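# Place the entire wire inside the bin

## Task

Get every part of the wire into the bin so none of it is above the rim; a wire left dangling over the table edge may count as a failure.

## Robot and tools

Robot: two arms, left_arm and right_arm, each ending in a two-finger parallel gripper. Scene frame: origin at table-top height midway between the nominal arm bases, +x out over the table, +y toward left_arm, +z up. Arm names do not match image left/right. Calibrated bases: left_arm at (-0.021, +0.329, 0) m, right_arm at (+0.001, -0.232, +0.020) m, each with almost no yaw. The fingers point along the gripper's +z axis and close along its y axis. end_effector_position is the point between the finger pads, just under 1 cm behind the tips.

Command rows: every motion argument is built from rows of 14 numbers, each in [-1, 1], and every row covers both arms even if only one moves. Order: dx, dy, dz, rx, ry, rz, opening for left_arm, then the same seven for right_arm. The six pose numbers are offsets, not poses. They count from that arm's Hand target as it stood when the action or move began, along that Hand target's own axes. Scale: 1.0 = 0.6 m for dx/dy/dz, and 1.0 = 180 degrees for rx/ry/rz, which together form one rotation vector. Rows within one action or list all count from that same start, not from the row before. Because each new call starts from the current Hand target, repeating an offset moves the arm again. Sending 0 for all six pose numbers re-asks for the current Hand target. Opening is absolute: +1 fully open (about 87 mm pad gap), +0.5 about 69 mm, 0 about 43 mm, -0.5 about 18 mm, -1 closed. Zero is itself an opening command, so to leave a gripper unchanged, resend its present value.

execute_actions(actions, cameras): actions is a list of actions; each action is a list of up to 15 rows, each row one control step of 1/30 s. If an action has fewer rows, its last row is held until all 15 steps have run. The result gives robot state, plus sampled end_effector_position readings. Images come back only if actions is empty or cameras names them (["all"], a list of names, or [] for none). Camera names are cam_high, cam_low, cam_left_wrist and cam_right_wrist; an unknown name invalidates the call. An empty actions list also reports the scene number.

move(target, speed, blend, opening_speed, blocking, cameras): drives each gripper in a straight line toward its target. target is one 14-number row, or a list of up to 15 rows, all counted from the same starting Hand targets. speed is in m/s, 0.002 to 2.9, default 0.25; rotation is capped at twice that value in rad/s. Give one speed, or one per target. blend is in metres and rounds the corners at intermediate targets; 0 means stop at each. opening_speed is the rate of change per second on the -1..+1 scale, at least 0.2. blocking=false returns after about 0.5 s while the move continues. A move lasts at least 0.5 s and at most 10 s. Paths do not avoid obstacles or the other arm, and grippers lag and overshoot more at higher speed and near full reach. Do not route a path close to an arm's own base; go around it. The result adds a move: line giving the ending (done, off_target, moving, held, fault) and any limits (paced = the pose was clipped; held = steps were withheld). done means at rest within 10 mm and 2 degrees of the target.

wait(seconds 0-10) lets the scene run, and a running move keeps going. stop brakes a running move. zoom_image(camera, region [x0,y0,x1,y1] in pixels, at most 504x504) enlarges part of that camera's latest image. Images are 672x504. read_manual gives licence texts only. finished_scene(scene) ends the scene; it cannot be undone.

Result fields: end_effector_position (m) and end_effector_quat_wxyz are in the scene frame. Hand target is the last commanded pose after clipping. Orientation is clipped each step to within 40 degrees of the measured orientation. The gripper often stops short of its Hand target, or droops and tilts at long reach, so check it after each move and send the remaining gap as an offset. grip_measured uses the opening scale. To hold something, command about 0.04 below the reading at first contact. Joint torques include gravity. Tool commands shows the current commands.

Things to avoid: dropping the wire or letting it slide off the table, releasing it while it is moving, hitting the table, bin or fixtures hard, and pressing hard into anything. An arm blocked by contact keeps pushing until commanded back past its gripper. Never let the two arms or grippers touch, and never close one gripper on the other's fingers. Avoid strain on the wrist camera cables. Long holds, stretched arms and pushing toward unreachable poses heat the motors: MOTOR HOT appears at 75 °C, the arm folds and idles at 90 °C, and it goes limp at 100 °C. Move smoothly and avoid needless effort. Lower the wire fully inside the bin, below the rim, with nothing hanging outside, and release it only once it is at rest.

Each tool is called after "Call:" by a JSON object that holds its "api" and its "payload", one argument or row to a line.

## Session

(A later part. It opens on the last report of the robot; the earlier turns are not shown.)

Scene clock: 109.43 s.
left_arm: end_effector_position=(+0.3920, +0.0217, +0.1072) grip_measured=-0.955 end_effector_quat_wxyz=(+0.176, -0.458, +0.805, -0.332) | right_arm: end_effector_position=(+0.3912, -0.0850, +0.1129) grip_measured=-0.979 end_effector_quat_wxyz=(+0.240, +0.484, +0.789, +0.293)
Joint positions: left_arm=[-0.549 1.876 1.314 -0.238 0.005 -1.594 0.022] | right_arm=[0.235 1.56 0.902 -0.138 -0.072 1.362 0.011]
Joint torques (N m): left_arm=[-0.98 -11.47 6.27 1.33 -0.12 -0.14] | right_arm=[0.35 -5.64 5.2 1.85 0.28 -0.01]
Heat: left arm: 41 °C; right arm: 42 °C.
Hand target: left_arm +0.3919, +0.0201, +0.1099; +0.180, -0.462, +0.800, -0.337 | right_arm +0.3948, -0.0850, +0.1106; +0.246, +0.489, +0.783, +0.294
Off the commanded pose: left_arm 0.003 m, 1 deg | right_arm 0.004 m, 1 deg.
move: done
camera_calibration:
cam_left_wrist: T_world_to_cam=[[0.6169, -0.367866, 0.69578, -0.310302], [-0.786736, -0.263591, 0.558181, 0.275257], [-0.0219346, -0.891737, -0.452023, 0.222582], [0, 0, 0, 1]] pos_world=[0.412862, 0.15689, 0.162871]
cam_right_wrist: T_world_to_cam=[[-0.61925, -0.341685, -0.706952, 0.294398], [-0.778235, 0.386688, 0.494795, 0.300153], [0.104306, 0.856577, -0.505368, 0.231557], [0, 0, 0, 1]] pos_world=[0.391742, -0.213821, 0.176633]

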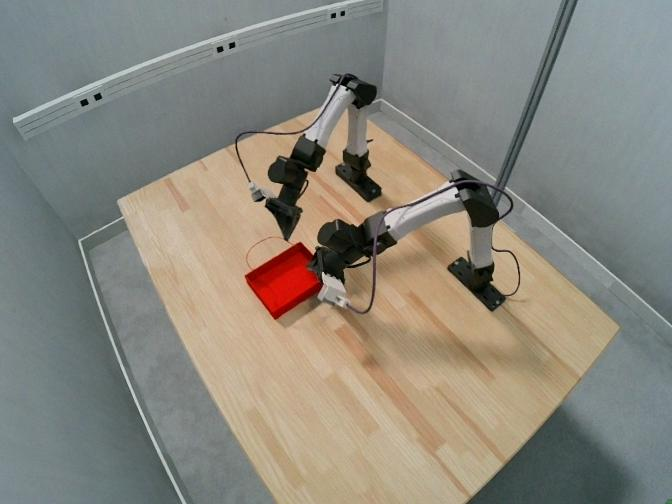

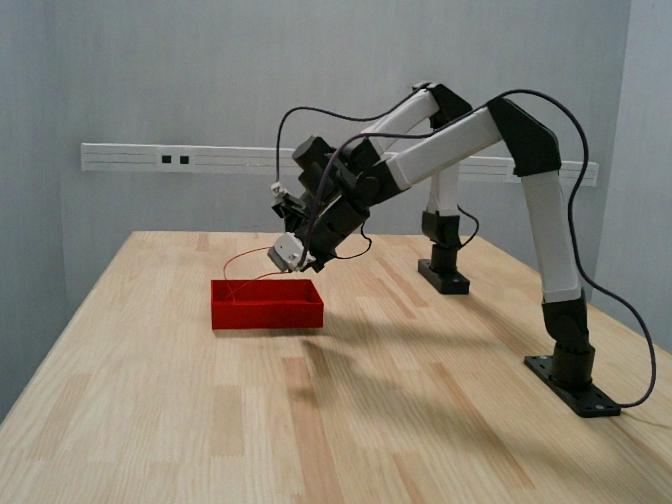

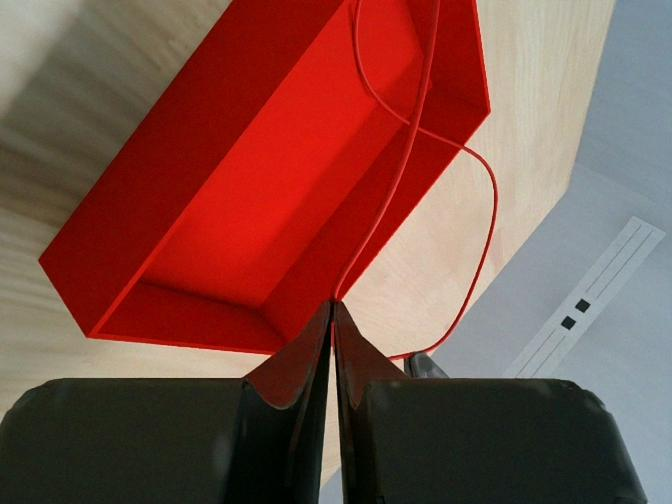

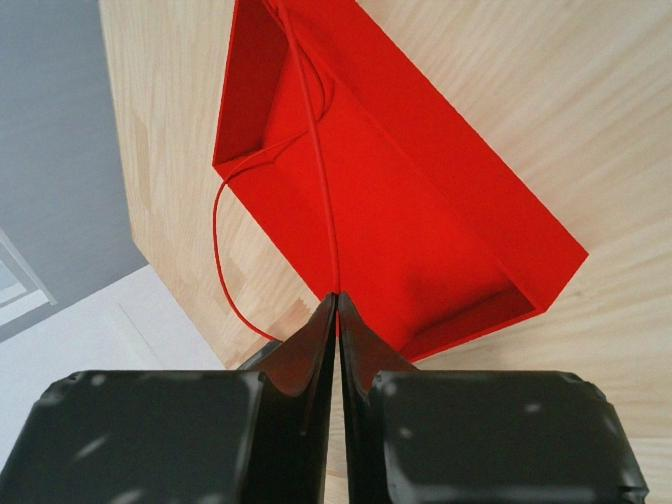

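Call:
{"api": "move", "payload": {
  "target": [0.0058,0.0972,0.0493,0,0,0,-1,0.0528,-0.0542,0.0567,0,0,-0.37,-1],
  "speed": 0.15,
  "cameras": ["all"]
}}

Call:
{"api": "zoom_image", "payload": {
  "camera": "cam_high",
  "region": [190, 150, 430, 340]
}}

Call:
{"api": "zoom_image", "payload": {
  "camera": "cam_low",
  "region": [180, 180, 400, 350]
}}

Scene clock: 118.50 s.
left_arm: end_effector_position=(+0.3729, +0.0265, +0.0541) grip_measured=-0.955 end_effector_quat_wxyz=(+0.180, -0.456, +0.802, -0.340) | right_arm: end_effector_position=(+0.3721, -0.0648, +0.0526) grip_measured=-0.979 end_effector_quat_wxyz=(+0.346, -0.015, +0.932, +0.109)
Joint positions: left_arm=[-0.565 1.892 1.087 0.023 -0.004 -1.605 0.022] | right_arm=[0.417 1.693 0.902 -0.039 0.061 0.357 0.011]
Joint torques (N m): left_arm=[-0.95 -9.17 5.64 1.37 -0.14 -0.13] | right_arm=[0.43 -6.53 7.57 1.91 0.28 -0.2]
Heat: left arm: 40 °C; right arm: 42 °C.
Hand target: left_arm +0.3718, +0.0261, +0.0478; +0.180, -0.462, +0.800, -0.338 | right_arm +0.3848, -0.0600, +0.0607; +0.367, -0.021, +0.923, +0.110
Off the commanded pose: left_arm 0.006 m, 1 deg | right_arm 0.016 m, 3 deg.
move: off_target (right_arm)
camera_calibration:
cam_left_wrist: T_world_to_cam=[[0.605564, -0.360687, 0.709364, -0.256547], [-0.795638, -0.256659, 0.548713, 0.294756], [-0.0158491, -0.896678, -0.442399, 0.199834], [0, 0, 0, 1]] pos_world=[0.393042, 0.162305, 0.108655]
cam_right_wrist: T_world_to_cam=[[0.10242, -0.971293, -0.214711, -0.0883759], [-0.975888, -0.139935, 0.167515, 0.363958], [-0.192751, 0.192377, -0.962205, 0.277294], [0, 0, 0, 1]] pos_world=[0.417683, -0.0882535, 0.18687]

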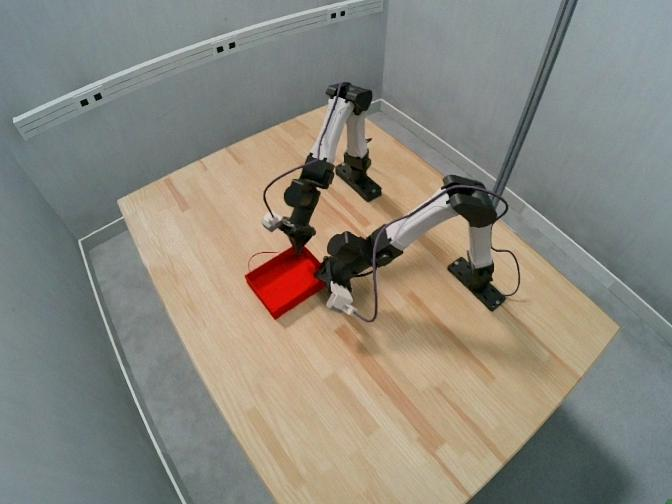

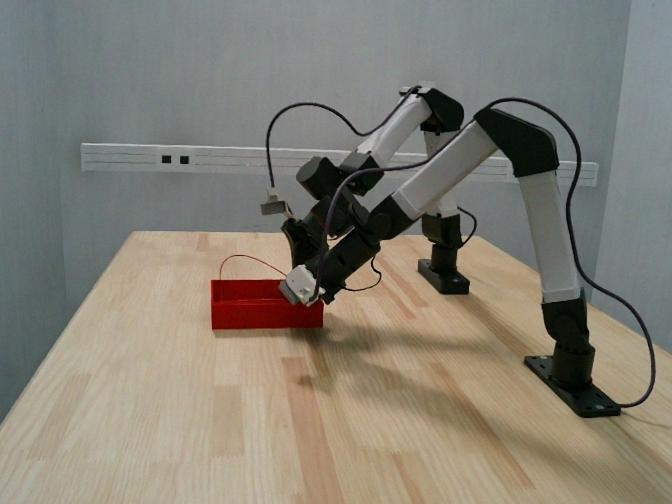

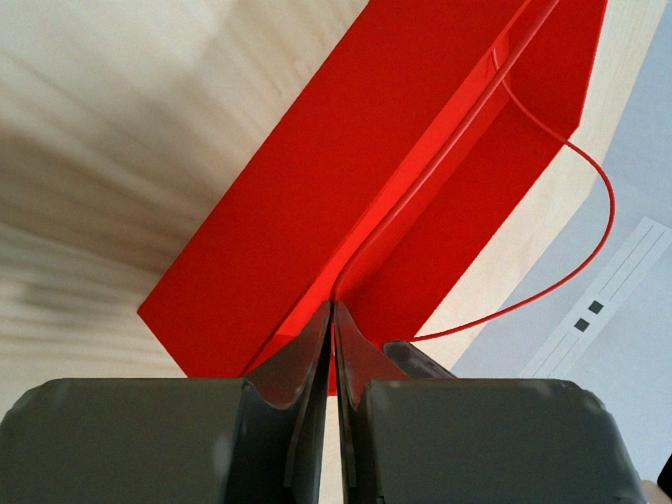

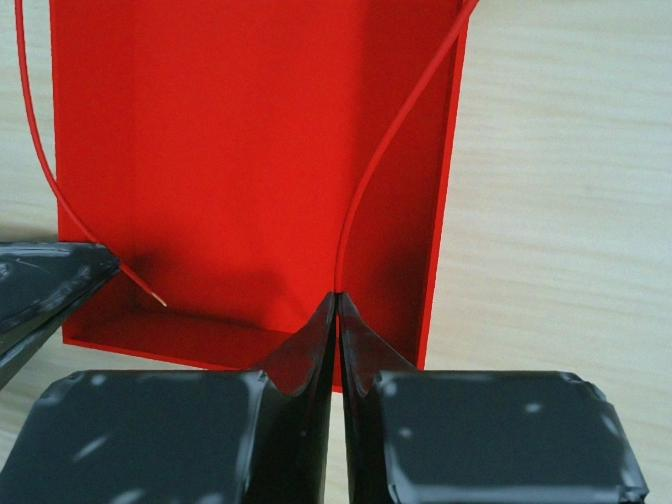

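Scaled by 2.100 from the camera's 672x504 image, which has a finer 960x720 frame.

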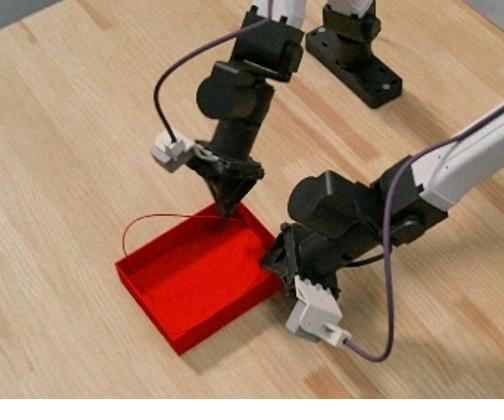

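Scaled by 2.291 from the camera's 672x504 image, which has a finer 960x720 frame.

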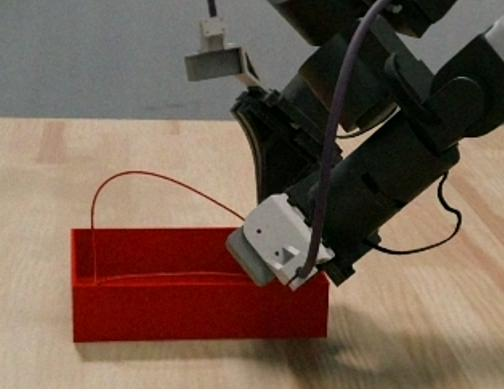

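Call:
{"api": "move", "payload": {
  "target": [
    [0.0163,0.0192,0.0333,0,0,0,-1,0,0,0,0,0,0,-1],
    [0.0163,0.0192,0.0333,0,0,0,-0.5,0,0,0,0,0,0,-1],
    [0.0163,0.0192,0.0,0,0,0,-0.5,0,0,0,0,0,0,-1],
    [0.0163,0.0192,-0.22,0,0,0,-0.5,0,0,0,0,0,0,-1]
  ],
  "speed": [0.08,0.08,0.06,0.15],
  "blend": [0,0,0.01,0],
  "opening_speed": 0.6,
  "cameras": ["all"]
}}

Call:
{"api": "zoom_image", "payload": {
  "camera": "cam_high",
  "region": [230, 230, 350, 330]
}}

Call:
{"api": "zoom_image", "payload": {
  "camera": "cam_low",
  "region": [200, 230, 340, 340]
}}

Scene clock: 126.90 s.
left_arm: end_effector_position=(+0.2853, +0.0686, +0.1363) grip_measured=-0.500 end_effector_quat_wxyz=(+0.182, -0.456, +0.801, -0.344) | right_arm: end_effector_position=(+0.3722, -0.0648, +0.0526) grip_measured=-0.979 end_effector_quat_wxyz=(+0.346, -0.016, +0.932, +0.109)
Joint positions: left_arm=[-0.61 1.398 0.901 -0.275 -0.037 -1.637 0.25] | right_arm=[0.417 1.693 0.902 -0.039 0.061 0.356 0.011]
Joint torques (N m): left_arm=[-0.94 -7.04 6.28 1.13 -0.14 -0.13] | right_arm=[0.49 -6.32 7.47 1.92 0.25 -0.25]
Heat: left arm: 40 °C; right arm: 42 °C.
Hand target: left_arm +0.2807, +0.0713, +0.1333; +0.180, -0.462, +0.800, -0.337 | right_arm +0.3848, -0.0600, +0.0607; +0.367, -0.021, +0.923, +0.110
Off the commanded pose: left_arm 0.006 m, 1 deg | right_arm 0.016 m, 3 deg.
move: off_target (right_arm); blend cut to 0.0097 m at target 3; target 2's new opening was sent with left_arm's hand 0.015 m and 2 deg from that target
camera_calibration:
cam_left_wrist: T_world_to_cam=[[0.599666, -0.356441, 0.716485, -0.246245], [-0.800169, -0.254307, 0.543192, 0.192556], [-0.0114087, -0.899043, -0.437712, 0.270749], [0, 0, 0, 1]] pos_world=[0.304831, 0.204611, 0.190346]
cam_right_wrist: T_world_to_cam=[[0.103081, -0.971298, -0.214368, -0.0885996], [-0.975895, -0.140438, 0.167054, 0.364001], [-0.192364, 0.19198, -0.962361, 0.277204], [0, 0, 0, 1]] pos_world=[0.417684, -0.0881547, 0.18697]

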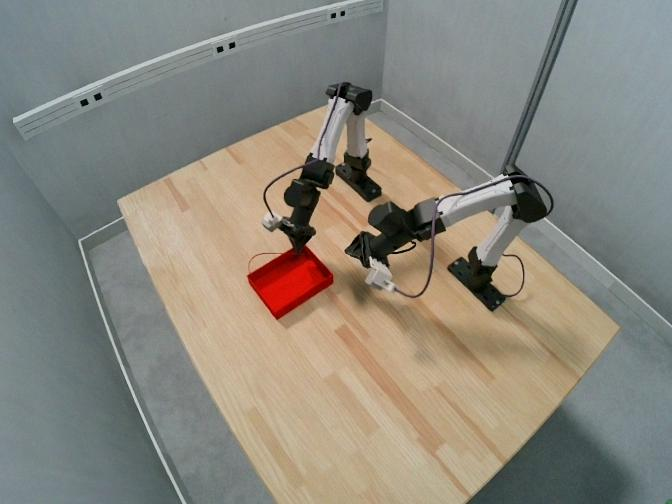

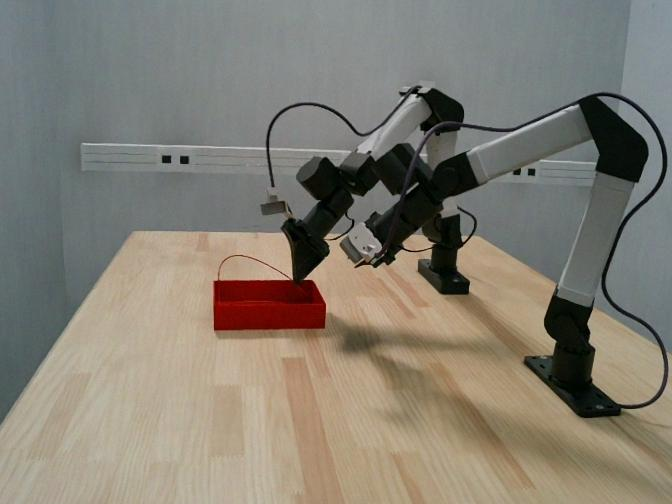

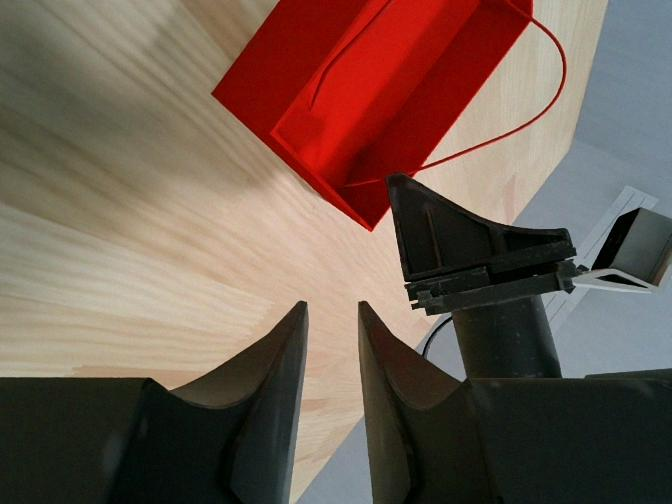

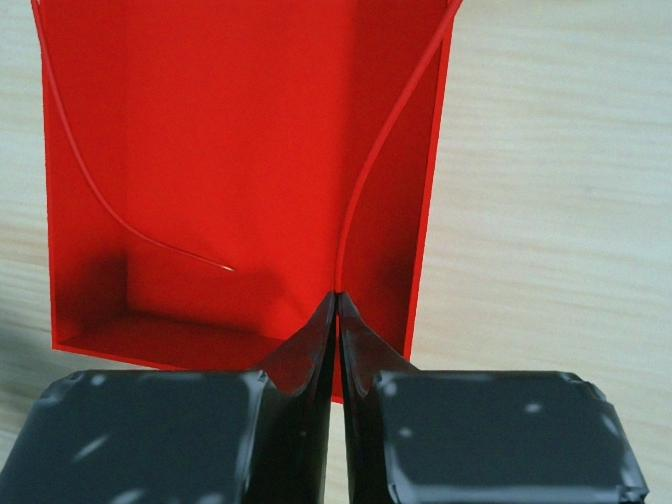

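Scaled by 4.200 from the camera's 672x504 image, which has a finer 960x720 frame.

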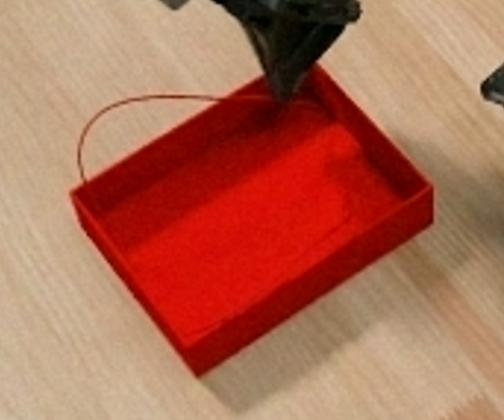

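Scaled by 3.600 from the camera's 672x504 image, which has a finer 960x720 frame.

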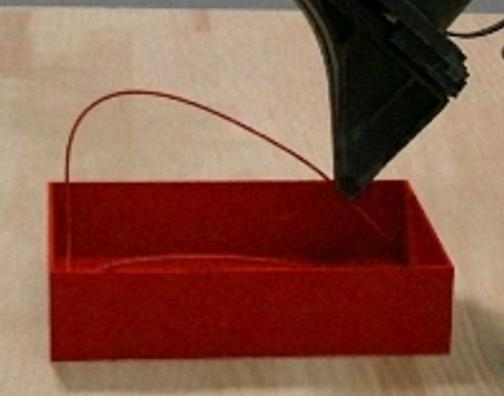

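Call:
{"api": "move", "payload": {
  "target": [0,0,-0.15,0,0,0,-1,0.0187,0.0587,0.0558,-0.0163,0.0888,-0.0849,-1],
  "speed": 0.12,
  "cameras": ["all"]
}}

Call:
{"api": "zoom_image", "payload": {
  "camera": "cam_high",
  "region": [230, 230, 350, 330]
}}

Call:
{"api": "zoom_image", "payload": {
  "camera": "cam_low",
  "region": [200, 230, 340, 340]
}}

Scene clock: 135.17 s.
left_arm: end_effector_position=(+0.2255, +0.1062, +0.1837) grip_measured=-0.990 end_effector_quat_wxyz=(+0.175, -0.459, +0.807, -0.328) | right_arm: end_effector_position=(+0.3886, -0.0254, +0.0310) grip_measured=-0.979 end_effector_quat_wxyz=(+0.240, -0.158, +0.955, +0.073)
Joint positions: left_arm=[-0.63 1.112 0.925 -0.624 -0.052 -1.652 0.005] | right_arm=[0.482 1.981 1.305 -0.389 0.01 0.149 0.011]
Joint torques (N m): left_arm=[-0.95 -4.1 10 1.08 -0.14 -0.13] | right_arm=[0.43 -8.65 8.49 1.3 0 -0.2]
Heat: left arm: 40 °C; right arm: 42 °C.
Hand target: left_arm +0.2267, +0.1049, +0.1971; +0.180, -0.462, +0.800, -0.338 | right_arm +0.3949, -0.0179, +0.0360; +0.246, -0.168, +0.951, +0.080
Off the commanded pose: left_arm 0.013 m, 1 deg | right_arm 0.011 m, 2 deg.
move: off_target (left_arm, right_arm)
camera_calibration:
cam_left_wrist: T_world_to_cam=[[0.621453, -0.372124, 0.689434, -0.229205], [-0.783062, -0.267303, 0.561572, 0.122696], [-0.0246869, -0.888861, -0.457512, 0.330173], [0, 0, 0, 1]] pos_world=[0.24667, 0.240982, 0.240178]
cam_right_wrist: T_world_to_cam=[[0.329815, -0.940259, -0.0844705, -0.148142], [-0.861794, -0.3364, 0.379666, 0.333206], [-0.3854, -0.0524236, -0.921259, 0.319563], [0, 0, 0, 1]] pos_world=[0.459174, -0.0104489, 0.155379]

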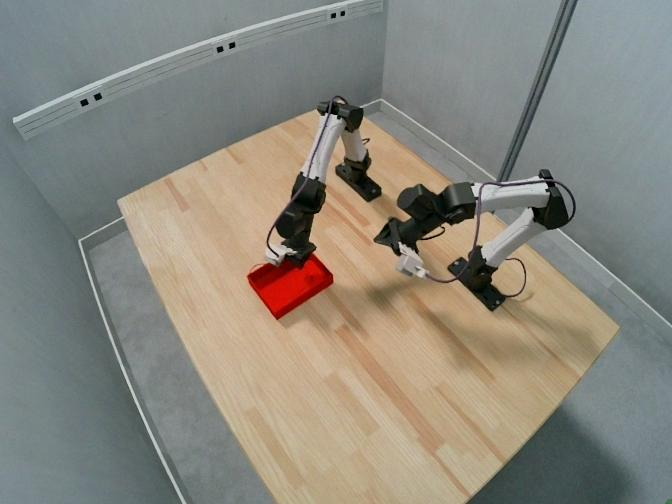

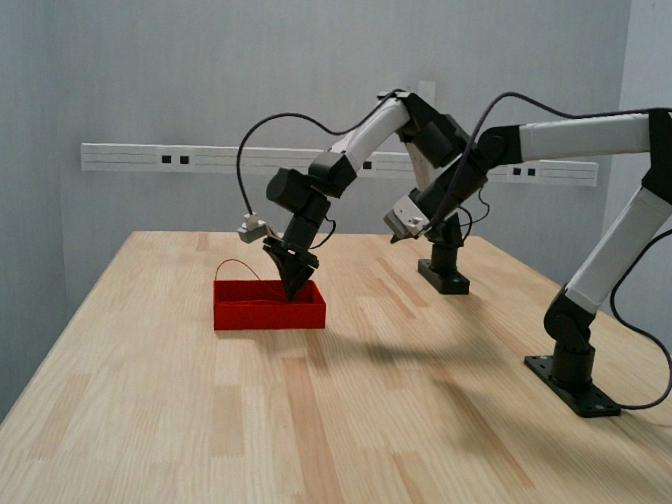

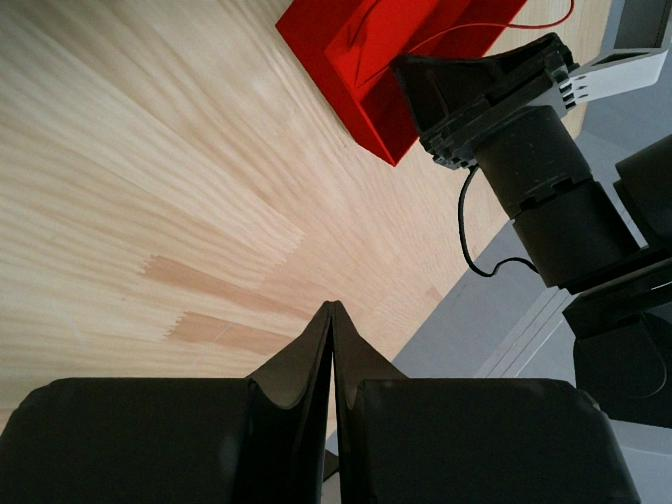

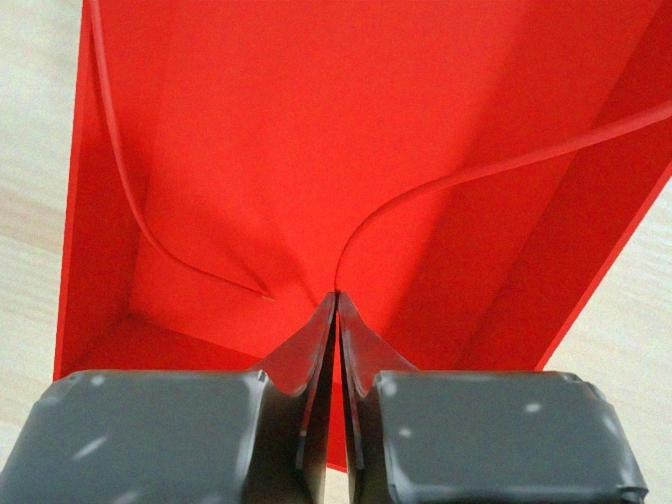

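Scaled by 4.200 from the camera's 672x504 image, which has a finer 960x720 frame.

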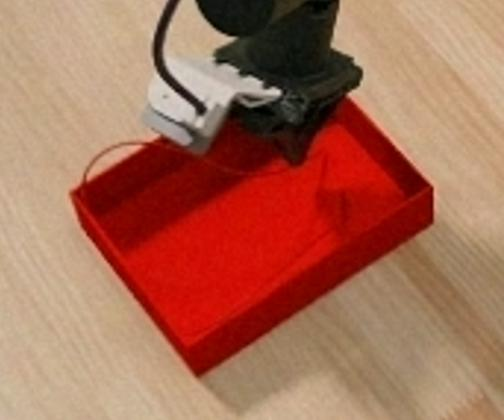

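Scaled by 3.600 from the camera's 672x504 image, which has a finer 960x720 frame.

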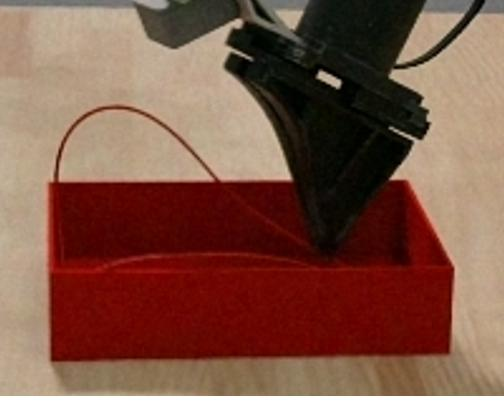

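Call:
{"api": "move", "payload": {
  "target": [0,0,0,0,0,0,-1,0,0,0.012,0,0,-0.27,-1],
  "speed": 0.3,
  "cameras": ["all"]
}}

Call:
{"api": "zoom_image", "payload": {
  "camera": "cam_high",
  "region": [230, 230, 350, 330]
}}

Call:
{"api": "zoom_image", "payload": {
  "camera": "cam_low",
  "region": [200, 230, 340, 340]
}}

Scene clock: 140.40 s.
left_arm: end_effector_position=(+0.2254, +0.1063, +0.1836) grip_measured=-0.990 end_effector_quat_wxyz=(+0.175, -0.459, +0.807, -0.327) | right_arm: end_effector_position=(+0.3952, -0.0185, +0.0327) grip_measured=-0.979 end_effector_quat_wxyz=(+0.252, -0.539, +0.804, -0.024)
Joint positions: left_arm=[-0.63 1.112 0.925 -0.625 -0.052 -1.652 0.005] | right_arm=[0.566 1.99 1.305 -0.376 0.032 -0.627 0.011]
Joint torques (N m): left_arm=[-0.95 -4.1 10 1.07 -0.14 -0.14] | right_arm=[0.43 -9.02 5.01 1.57 0.19 -0.18]
Heat: left arm: 40 °C; right arm: 42 °C.
Hand target: left_arm +0.2267, +0.1049, +0.1970; +0.180, -0.462, +0.800, -0.338 | right_arm +0.3981, -0.0163, +0.0298; +0.257, -0.544, +0.798, -0.028
Off the commanded pose: left_arm 0.014 m, 2 deg | right_arm 0.005 m, 1 deg.
move: off_target (left_arm)
camera_calibration:
cam_left_wrist: T_world_to_cam=[[0.621839, -0.372461, 0.688904, -0.228962], [-0.782747, -0.267532, 0.561902, 0.122572], [-0.0249825, -0.88865, -0.457905, 0.330241], [0, 0, 0, 1]] pos_world=[0.24657, 0.240982, 0.240078]
cam_right_wrist: T_world_to_cam=[[0.856204, -0.428068, 0.289263, -0.354357], [-0.516154, -0.732996, 0.44306, 0.194544], [0.0223689, -0.528654, -0.848542, 0.151673], [0, 0, 0, 1]] pos_world=[0.400424, 0.071094, 0.145009]

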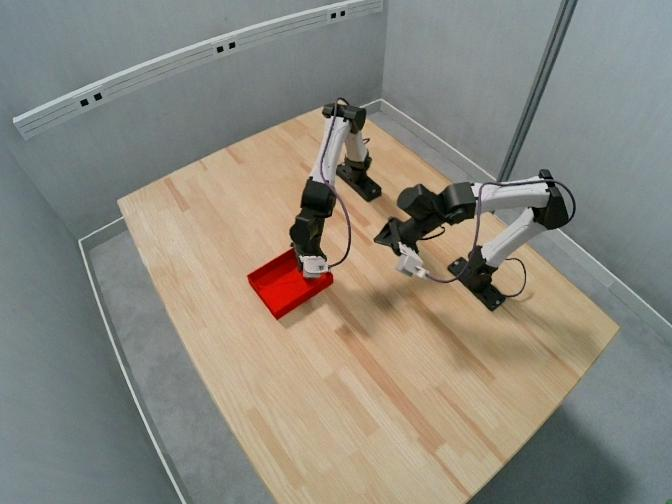

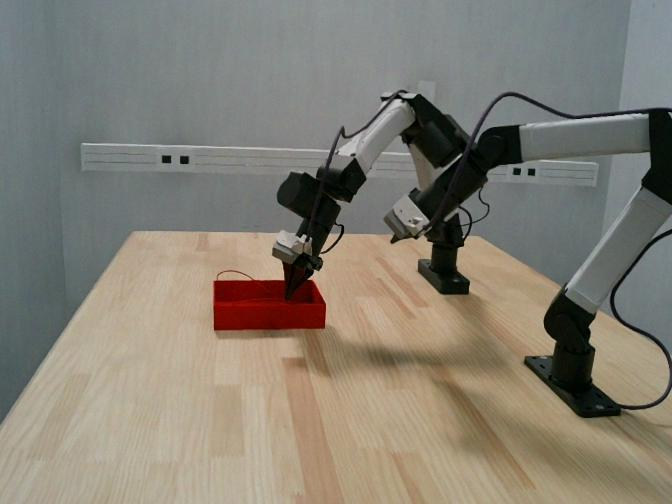

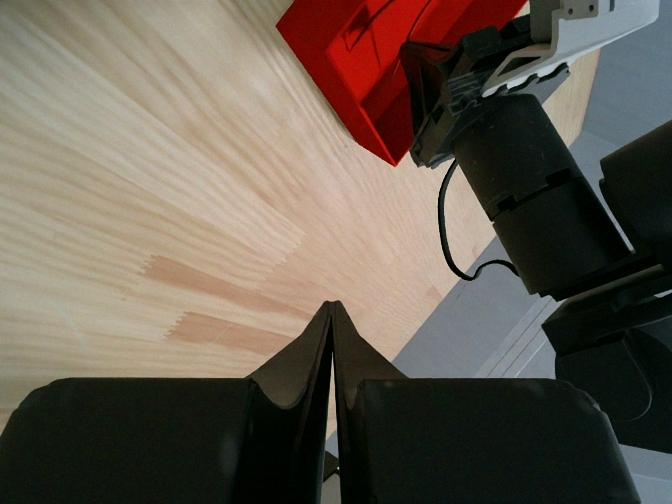

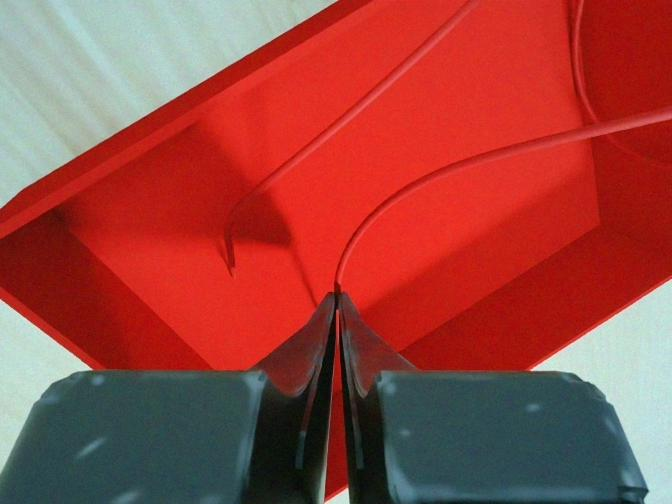

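Scaled by 4.200 from the camera's 672x504 image, which has a finer 960x720 frame.

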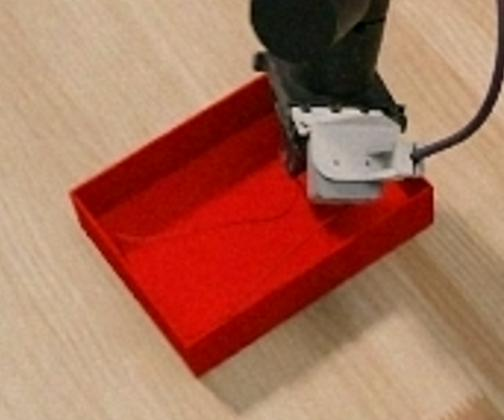

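Scaled by 3.600 from the camera's 672x504 image, which has a finer 960x720 frame.

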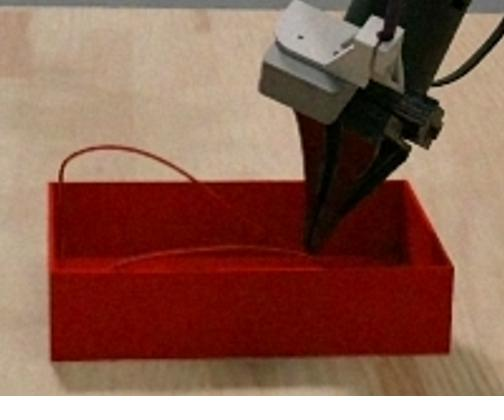

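Call:
{"api": "move", "payload": {
  "target": [0,0,0,0,0,0,-1,0.0383,0.0347,-0.022,0,0,0,-1],
  "speed": 0.1,
  "cameras": ["all"]
}}

Call:
{"api": "zoom_image", "payload": {
  "camera": "cam_high",
  "region": [230, 230, 350, 330]
}}

Call:
{"api": "zoom_image", "payload": {
  "camera": "cam_low",
  "region": [200, 230, 340, 340]
}}

Scene clock: 151.73 s.
left_arm: end_effector_position=(+0.2254, +0.1063, +0.1836) grip_measured=-0.990 end_effector_quat_wxyz=(+0.175, -0.459, +0.807, -0.327) | right_arm: end_effector_position=(+0.3645, -0.0352, +0.0121) grip_measured=-0.979 end_effector_quat_wxyz=(+0.235, -0.545, +0.804, -0.026)
Joint positions: left_arm=[-0.63 1.112 0.925 -0.625 -0.052 -1.652 0.005] | right_arm=[0.575 1.932 1.141 -0.304 0.039 -0.63 0.011]
Joint torques (N m): left_arm=[-0.95 -4.1 10 1.07 -0.14 -0.14] | right_arm=[0.49 -12.56 4.44 1.46 0.15 -0.08]
Heat: left arm: 40 °C; right arm: 44 °C.
Hand target: left_arm +0.2267, +0.1049, +0.1970; +0.180, -0.462, +0.800, -0.338 | right_arm +0.3682, -0.0312, +0.0257; +0.257, -0.544, +0.798, -0.029
Off the commanded pose: left_arm 0.014 m, 2 deg | right_arm 0.015 m, 3 deg.
move: off_target (left_arm, right_arm)
camera_calibration:
cam_left_wrist: T_world_to_cam=[[0.621839, -0.372461, 0.688904, -0.228962], [-0.782747, -0.267532, 0.561902, 0.122572], [-0.0249825, -0.88865, -0.457905, 0.330241], [0, 0, 0, 1]] pos_world=[0.24657, 0.240982, 0.240078]
cam_right_wrist: T_world_to_cam=[[0.866576, -0.414597, 0.277771, -0.332457], [-0.499022, -0.725377, 0.474136, 0.169211], [0.00491308, -0.549489, -0.835487, 0.131473], [0, 0, 0, 1]] pos_world=[0.371893, 0.0571489, 0.121962]

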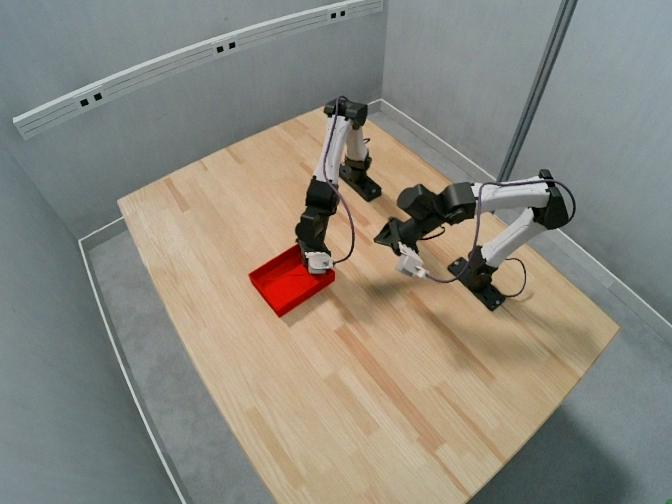

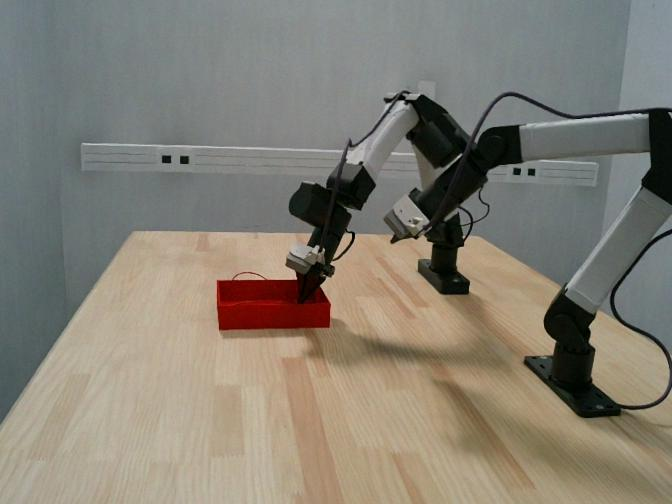

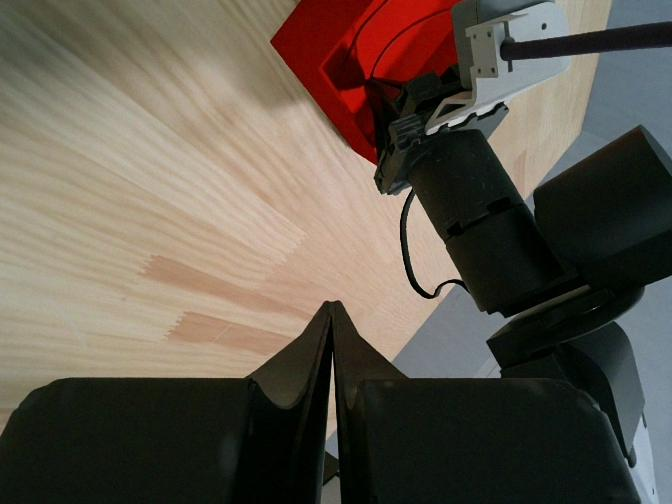

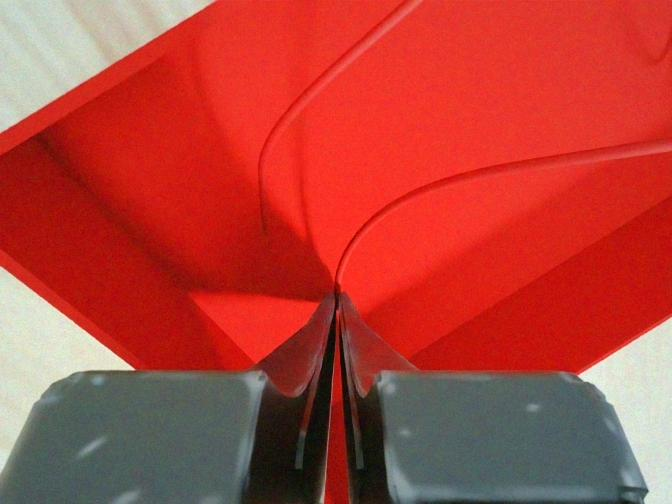

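Scaled by 4.200 from the camera's 672x504 image, which has a finer 960x720 frame.

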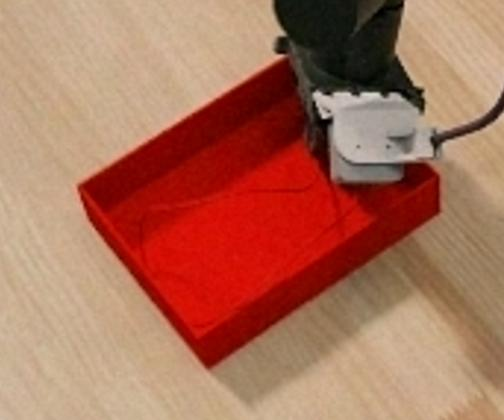

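Scaled by 3.600 from the camera's 672x504 image, which has a finer 960x720 frame.

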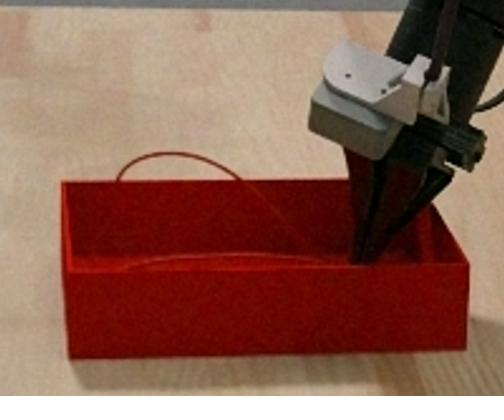

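Call:
{"api": "move", "payload": {
  "target": [
    [0,0,0,0,0,0,-1,0,0,0,0,0,0,-1],
    [0,0,0,0,0,0,-1,0,0,0,0,0,0,-0.3],
    [0,0,0,0,0,0,-1,0,0,-0.22,0,0,0,-0.3]
  ],
  "speed": 0.1,
  "opening_speed": 0.6,
  "cameras": ["all"]
}}

Call:
{"api": "zoom_image", "payload": {
  "camera": "cam_high",
  "region": [230, 230, 350, 330]
}}

Call:
{"api": "zoom_image", "payload": {
  "camera": "cam_low",
  "region": [200, 230, 340, 340]
}}

Scene clock: 159.37 s.
left_arm: end_effector_position=(+0.2254, +0.1063, +0.1836) grip_measured=-0.990 end_effector_quat_wxyz=(+0.175, -0.459, +0.807, -0.327) | right_arm: end_effector_position=(+0.3051, -0.0670, +0.1223) grip_measured=-0.300 end_effector_quat_wxyz=(+0.234, -0.552, +0.800, -0.027)
Joint positions: left_arm=[-0.63 1.112 0.925 -0.625 -0.052 -1.652 0.005] | right_arm=[0.594 1.54 1.146 -0.703 0.047 -0.63 0.35]
Joint torques (N m): left_arm=[-0.95 -4.1 10 1.07 -0.14 -0.14] | right_arm=[0.5 -8.72 8.49 1.13 0.16 0.05]
Heat: left arm: 41 °C; right arm: 46 °C.
Hand target: left_arm +0.2267, +0.1049, +0.1970; +0.180, -0.462, +0.800, -0.338 | right_arm +0.3099, -0.0621, +0.1400; +0.258, -0.544, +0.798, -0.028
Off the commanded pose: left_arm 0.014 m, 2 deg | right_arm 0.019 m, 3 deg.
move: off_target (left_arm, right_arm); target 2's new opening was sent with right_arm's hand 0.015 m and 3 deg from that target
camera_calibration:
cam_left_wrist: T_world_to_cam=[[0.621839, -0.372461, 0.688904, -0.228962], [-0.782747, -0.267532, 0.561902, 0.122572], [-0.0249825, -0.88865, -0.457905, 0.330241], [0, 0, 0, 1]] pos_world=[0.24657, 0.240982, 0.240078]
cam_right_wrist: T_world_to_cam=[[0.87254, -0.39877, 0.282236, -0.326076], [-0.488304, -0.729954, 0.478254, 0.0602198], [0.0153063, -0.555113, -0.831634, 0.202303], [0, 0, 0, 1]] pos_world=[0.310823, 0.0262297, 0.231473]

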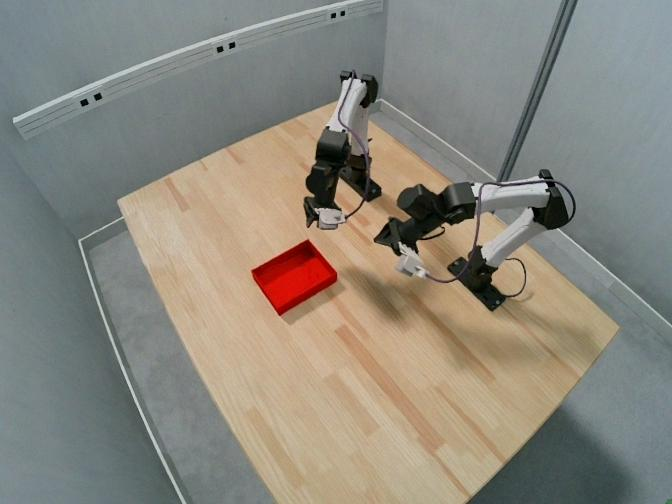

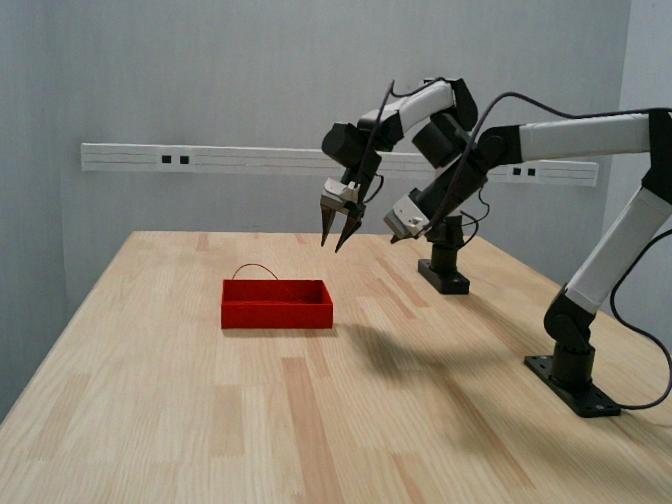

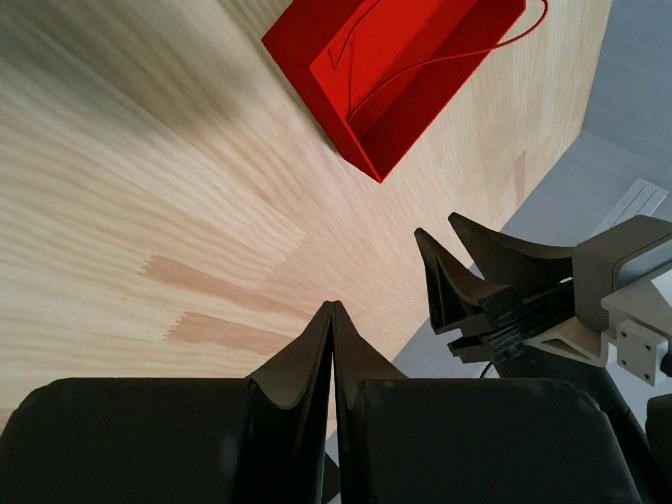

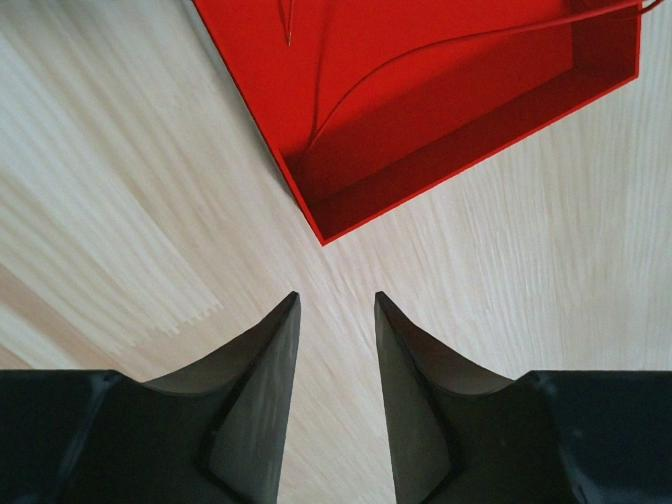

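Scaled by 4.200 from the camera's 672x504 image, which has a finer 960x720 frame.

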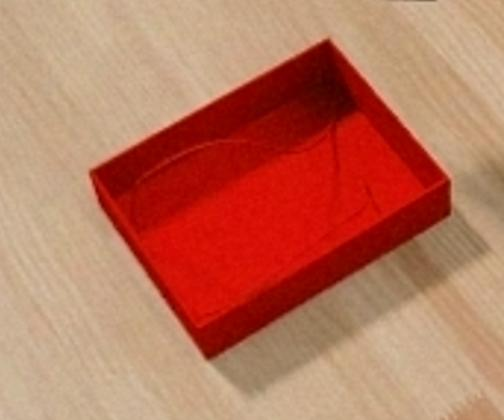

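Scaled by 3.600 from the camera's 672x504 image, which has a finer 960x720 frame.

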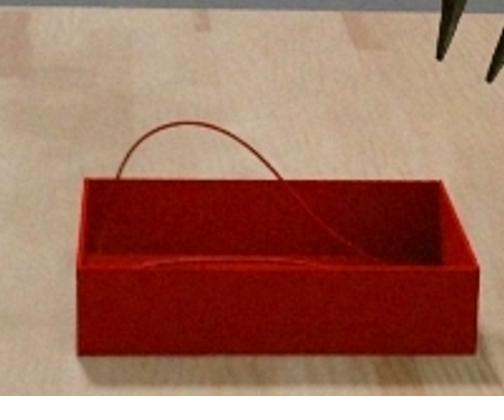

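Call:
{"api": "move", "payload": {
  "target": [
    [0,0,0,0,0,0,-1,0.2077,-0.0805,-0.2147,0,0,0.2,-0.3],
    [0.0328,-0.2362,0.419,0.0952,-0.0362,0.5343,-1,0.2077,-0.0805,-0.2147,0,0,0.2,-0.3],
    [0.0288,-0.1183,0.5368,0.0952,-0.0362,0.5343,-1,0.2077,-0.0805,-0.2147,0,0,0.2,-0.3]
  ],
  "speed": [0.3,0.3,0.08],
  "blend": [0.03,0.01,0],
  "cameras": ["all"]
}}

Call:
{"api": "zoom_image", "payload": {
  "camera": "cam_high",
  "region": [230, 230, 350, 330]
}}

Call:
{"api": "zoom_image", "payload": {
  "camera": "cam_low",
  "region": [200, 230, 340, 340]
}}

Scene clock: 176.40 s.
left_arm: end_effector_position=(+0.4561, -0.0524, +0.0236) grip_measured=-0.990 end_effector_quat_wxyz=(+0.466, +0.289, +0.819, -0.169) | right_arm: end_effector_position=(+0.2565, -0.2229, +0.2076) grip_measured=-0.300 end_effector_quat_wxyz=(+0.235, -0.264, +0.934, +0.053)
Joint positions: left_arm=[-0.663 2.305 1.554 0.219 0.014 -0.001 0.005] | right_arm=[-0.047 1.265 1.283 -1.165 -0.246 -0.549 0.35]
Joint torques (N m): left_arm=[-0.83 -13.52 6.26 1.65 0.07 0.07] | right_arm=[-0.57 -4.63 8.36 1.09 -0.2 -0.21]
Heat: left arm: 42 °C; right arm: 45 °C.
Hand target: left_arm +0.4548, -0.0551, +0.0197; +0.469, +0.297, +0.814, -0.171 | right_arm +0.2600, -0.2221, +0.2199; +0.254, -0.271, +0.927, +0.053
Off the commanded pose: left_arm 0.005 m, 1 deg | right_arm 0.013 m, 2 deg.
move: off_target (right_arm)
camera_calibration:
cam_left_wrist: T_world_to_cam=[[-0.634133, -0.773224, -0.00023511, 0.246782], [-0.762373, 0.625285, -0.166755, 0.405391], [0.129086, -0.105565, -0.985998, 0.105007], [0, 0, 0, 1]] pos_world=[0.451997, -0.0515822, 0.171196]
cam_right_wrist: T_world_to_cam=[[0.513585, -0.858028, 0.00437006, -0.32244], [-0.788683, -0.470059, 0.396261, 0.0338627], [-0.337949, -0.20696, -0.918127, 0.373683], [0, 0, 0, 1]] pos_world=[0.318593, -0.183407, 0.331079]

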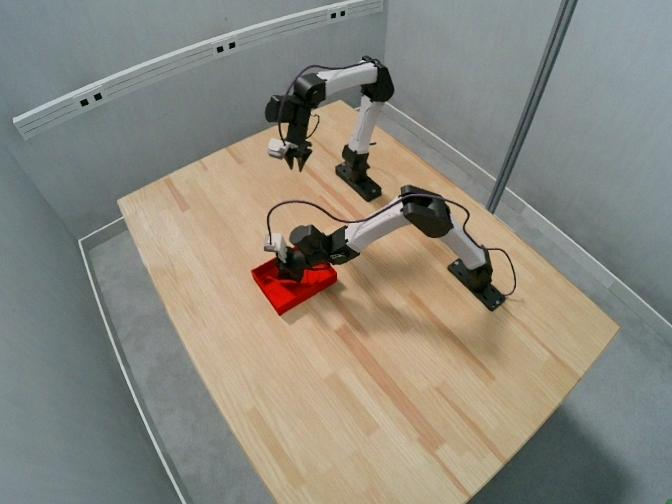

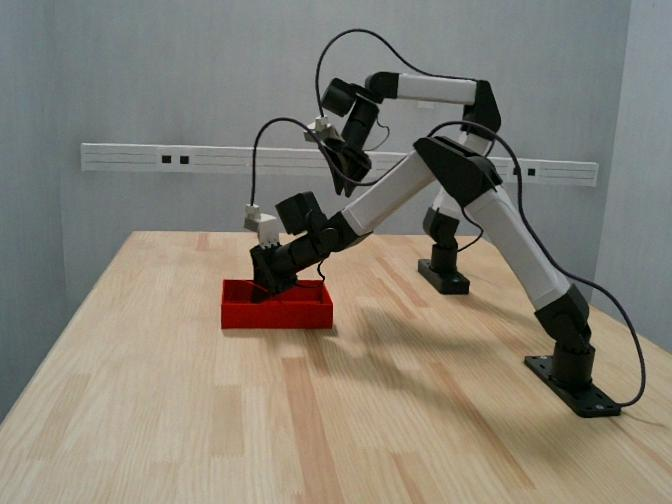

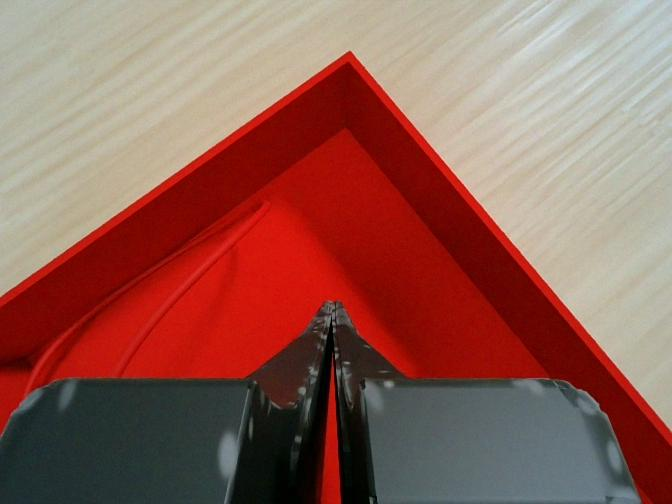

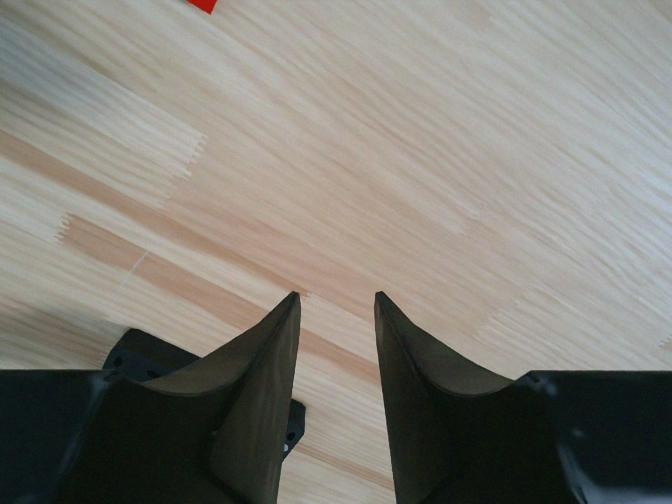

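Scaled by 4.200 from the camera's 672x504 image, which has a finer 960x720 frame.

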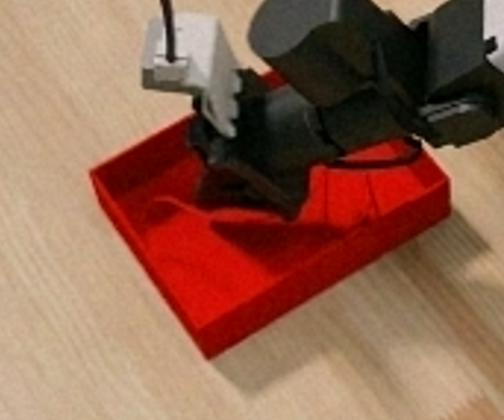

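Scaled by 3.600 from the camera's 672x504 image, which has a finer 960x720 frame.

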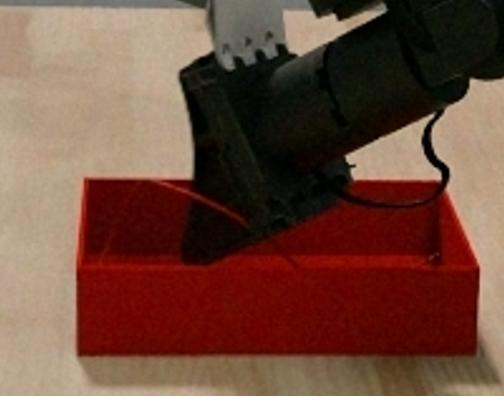

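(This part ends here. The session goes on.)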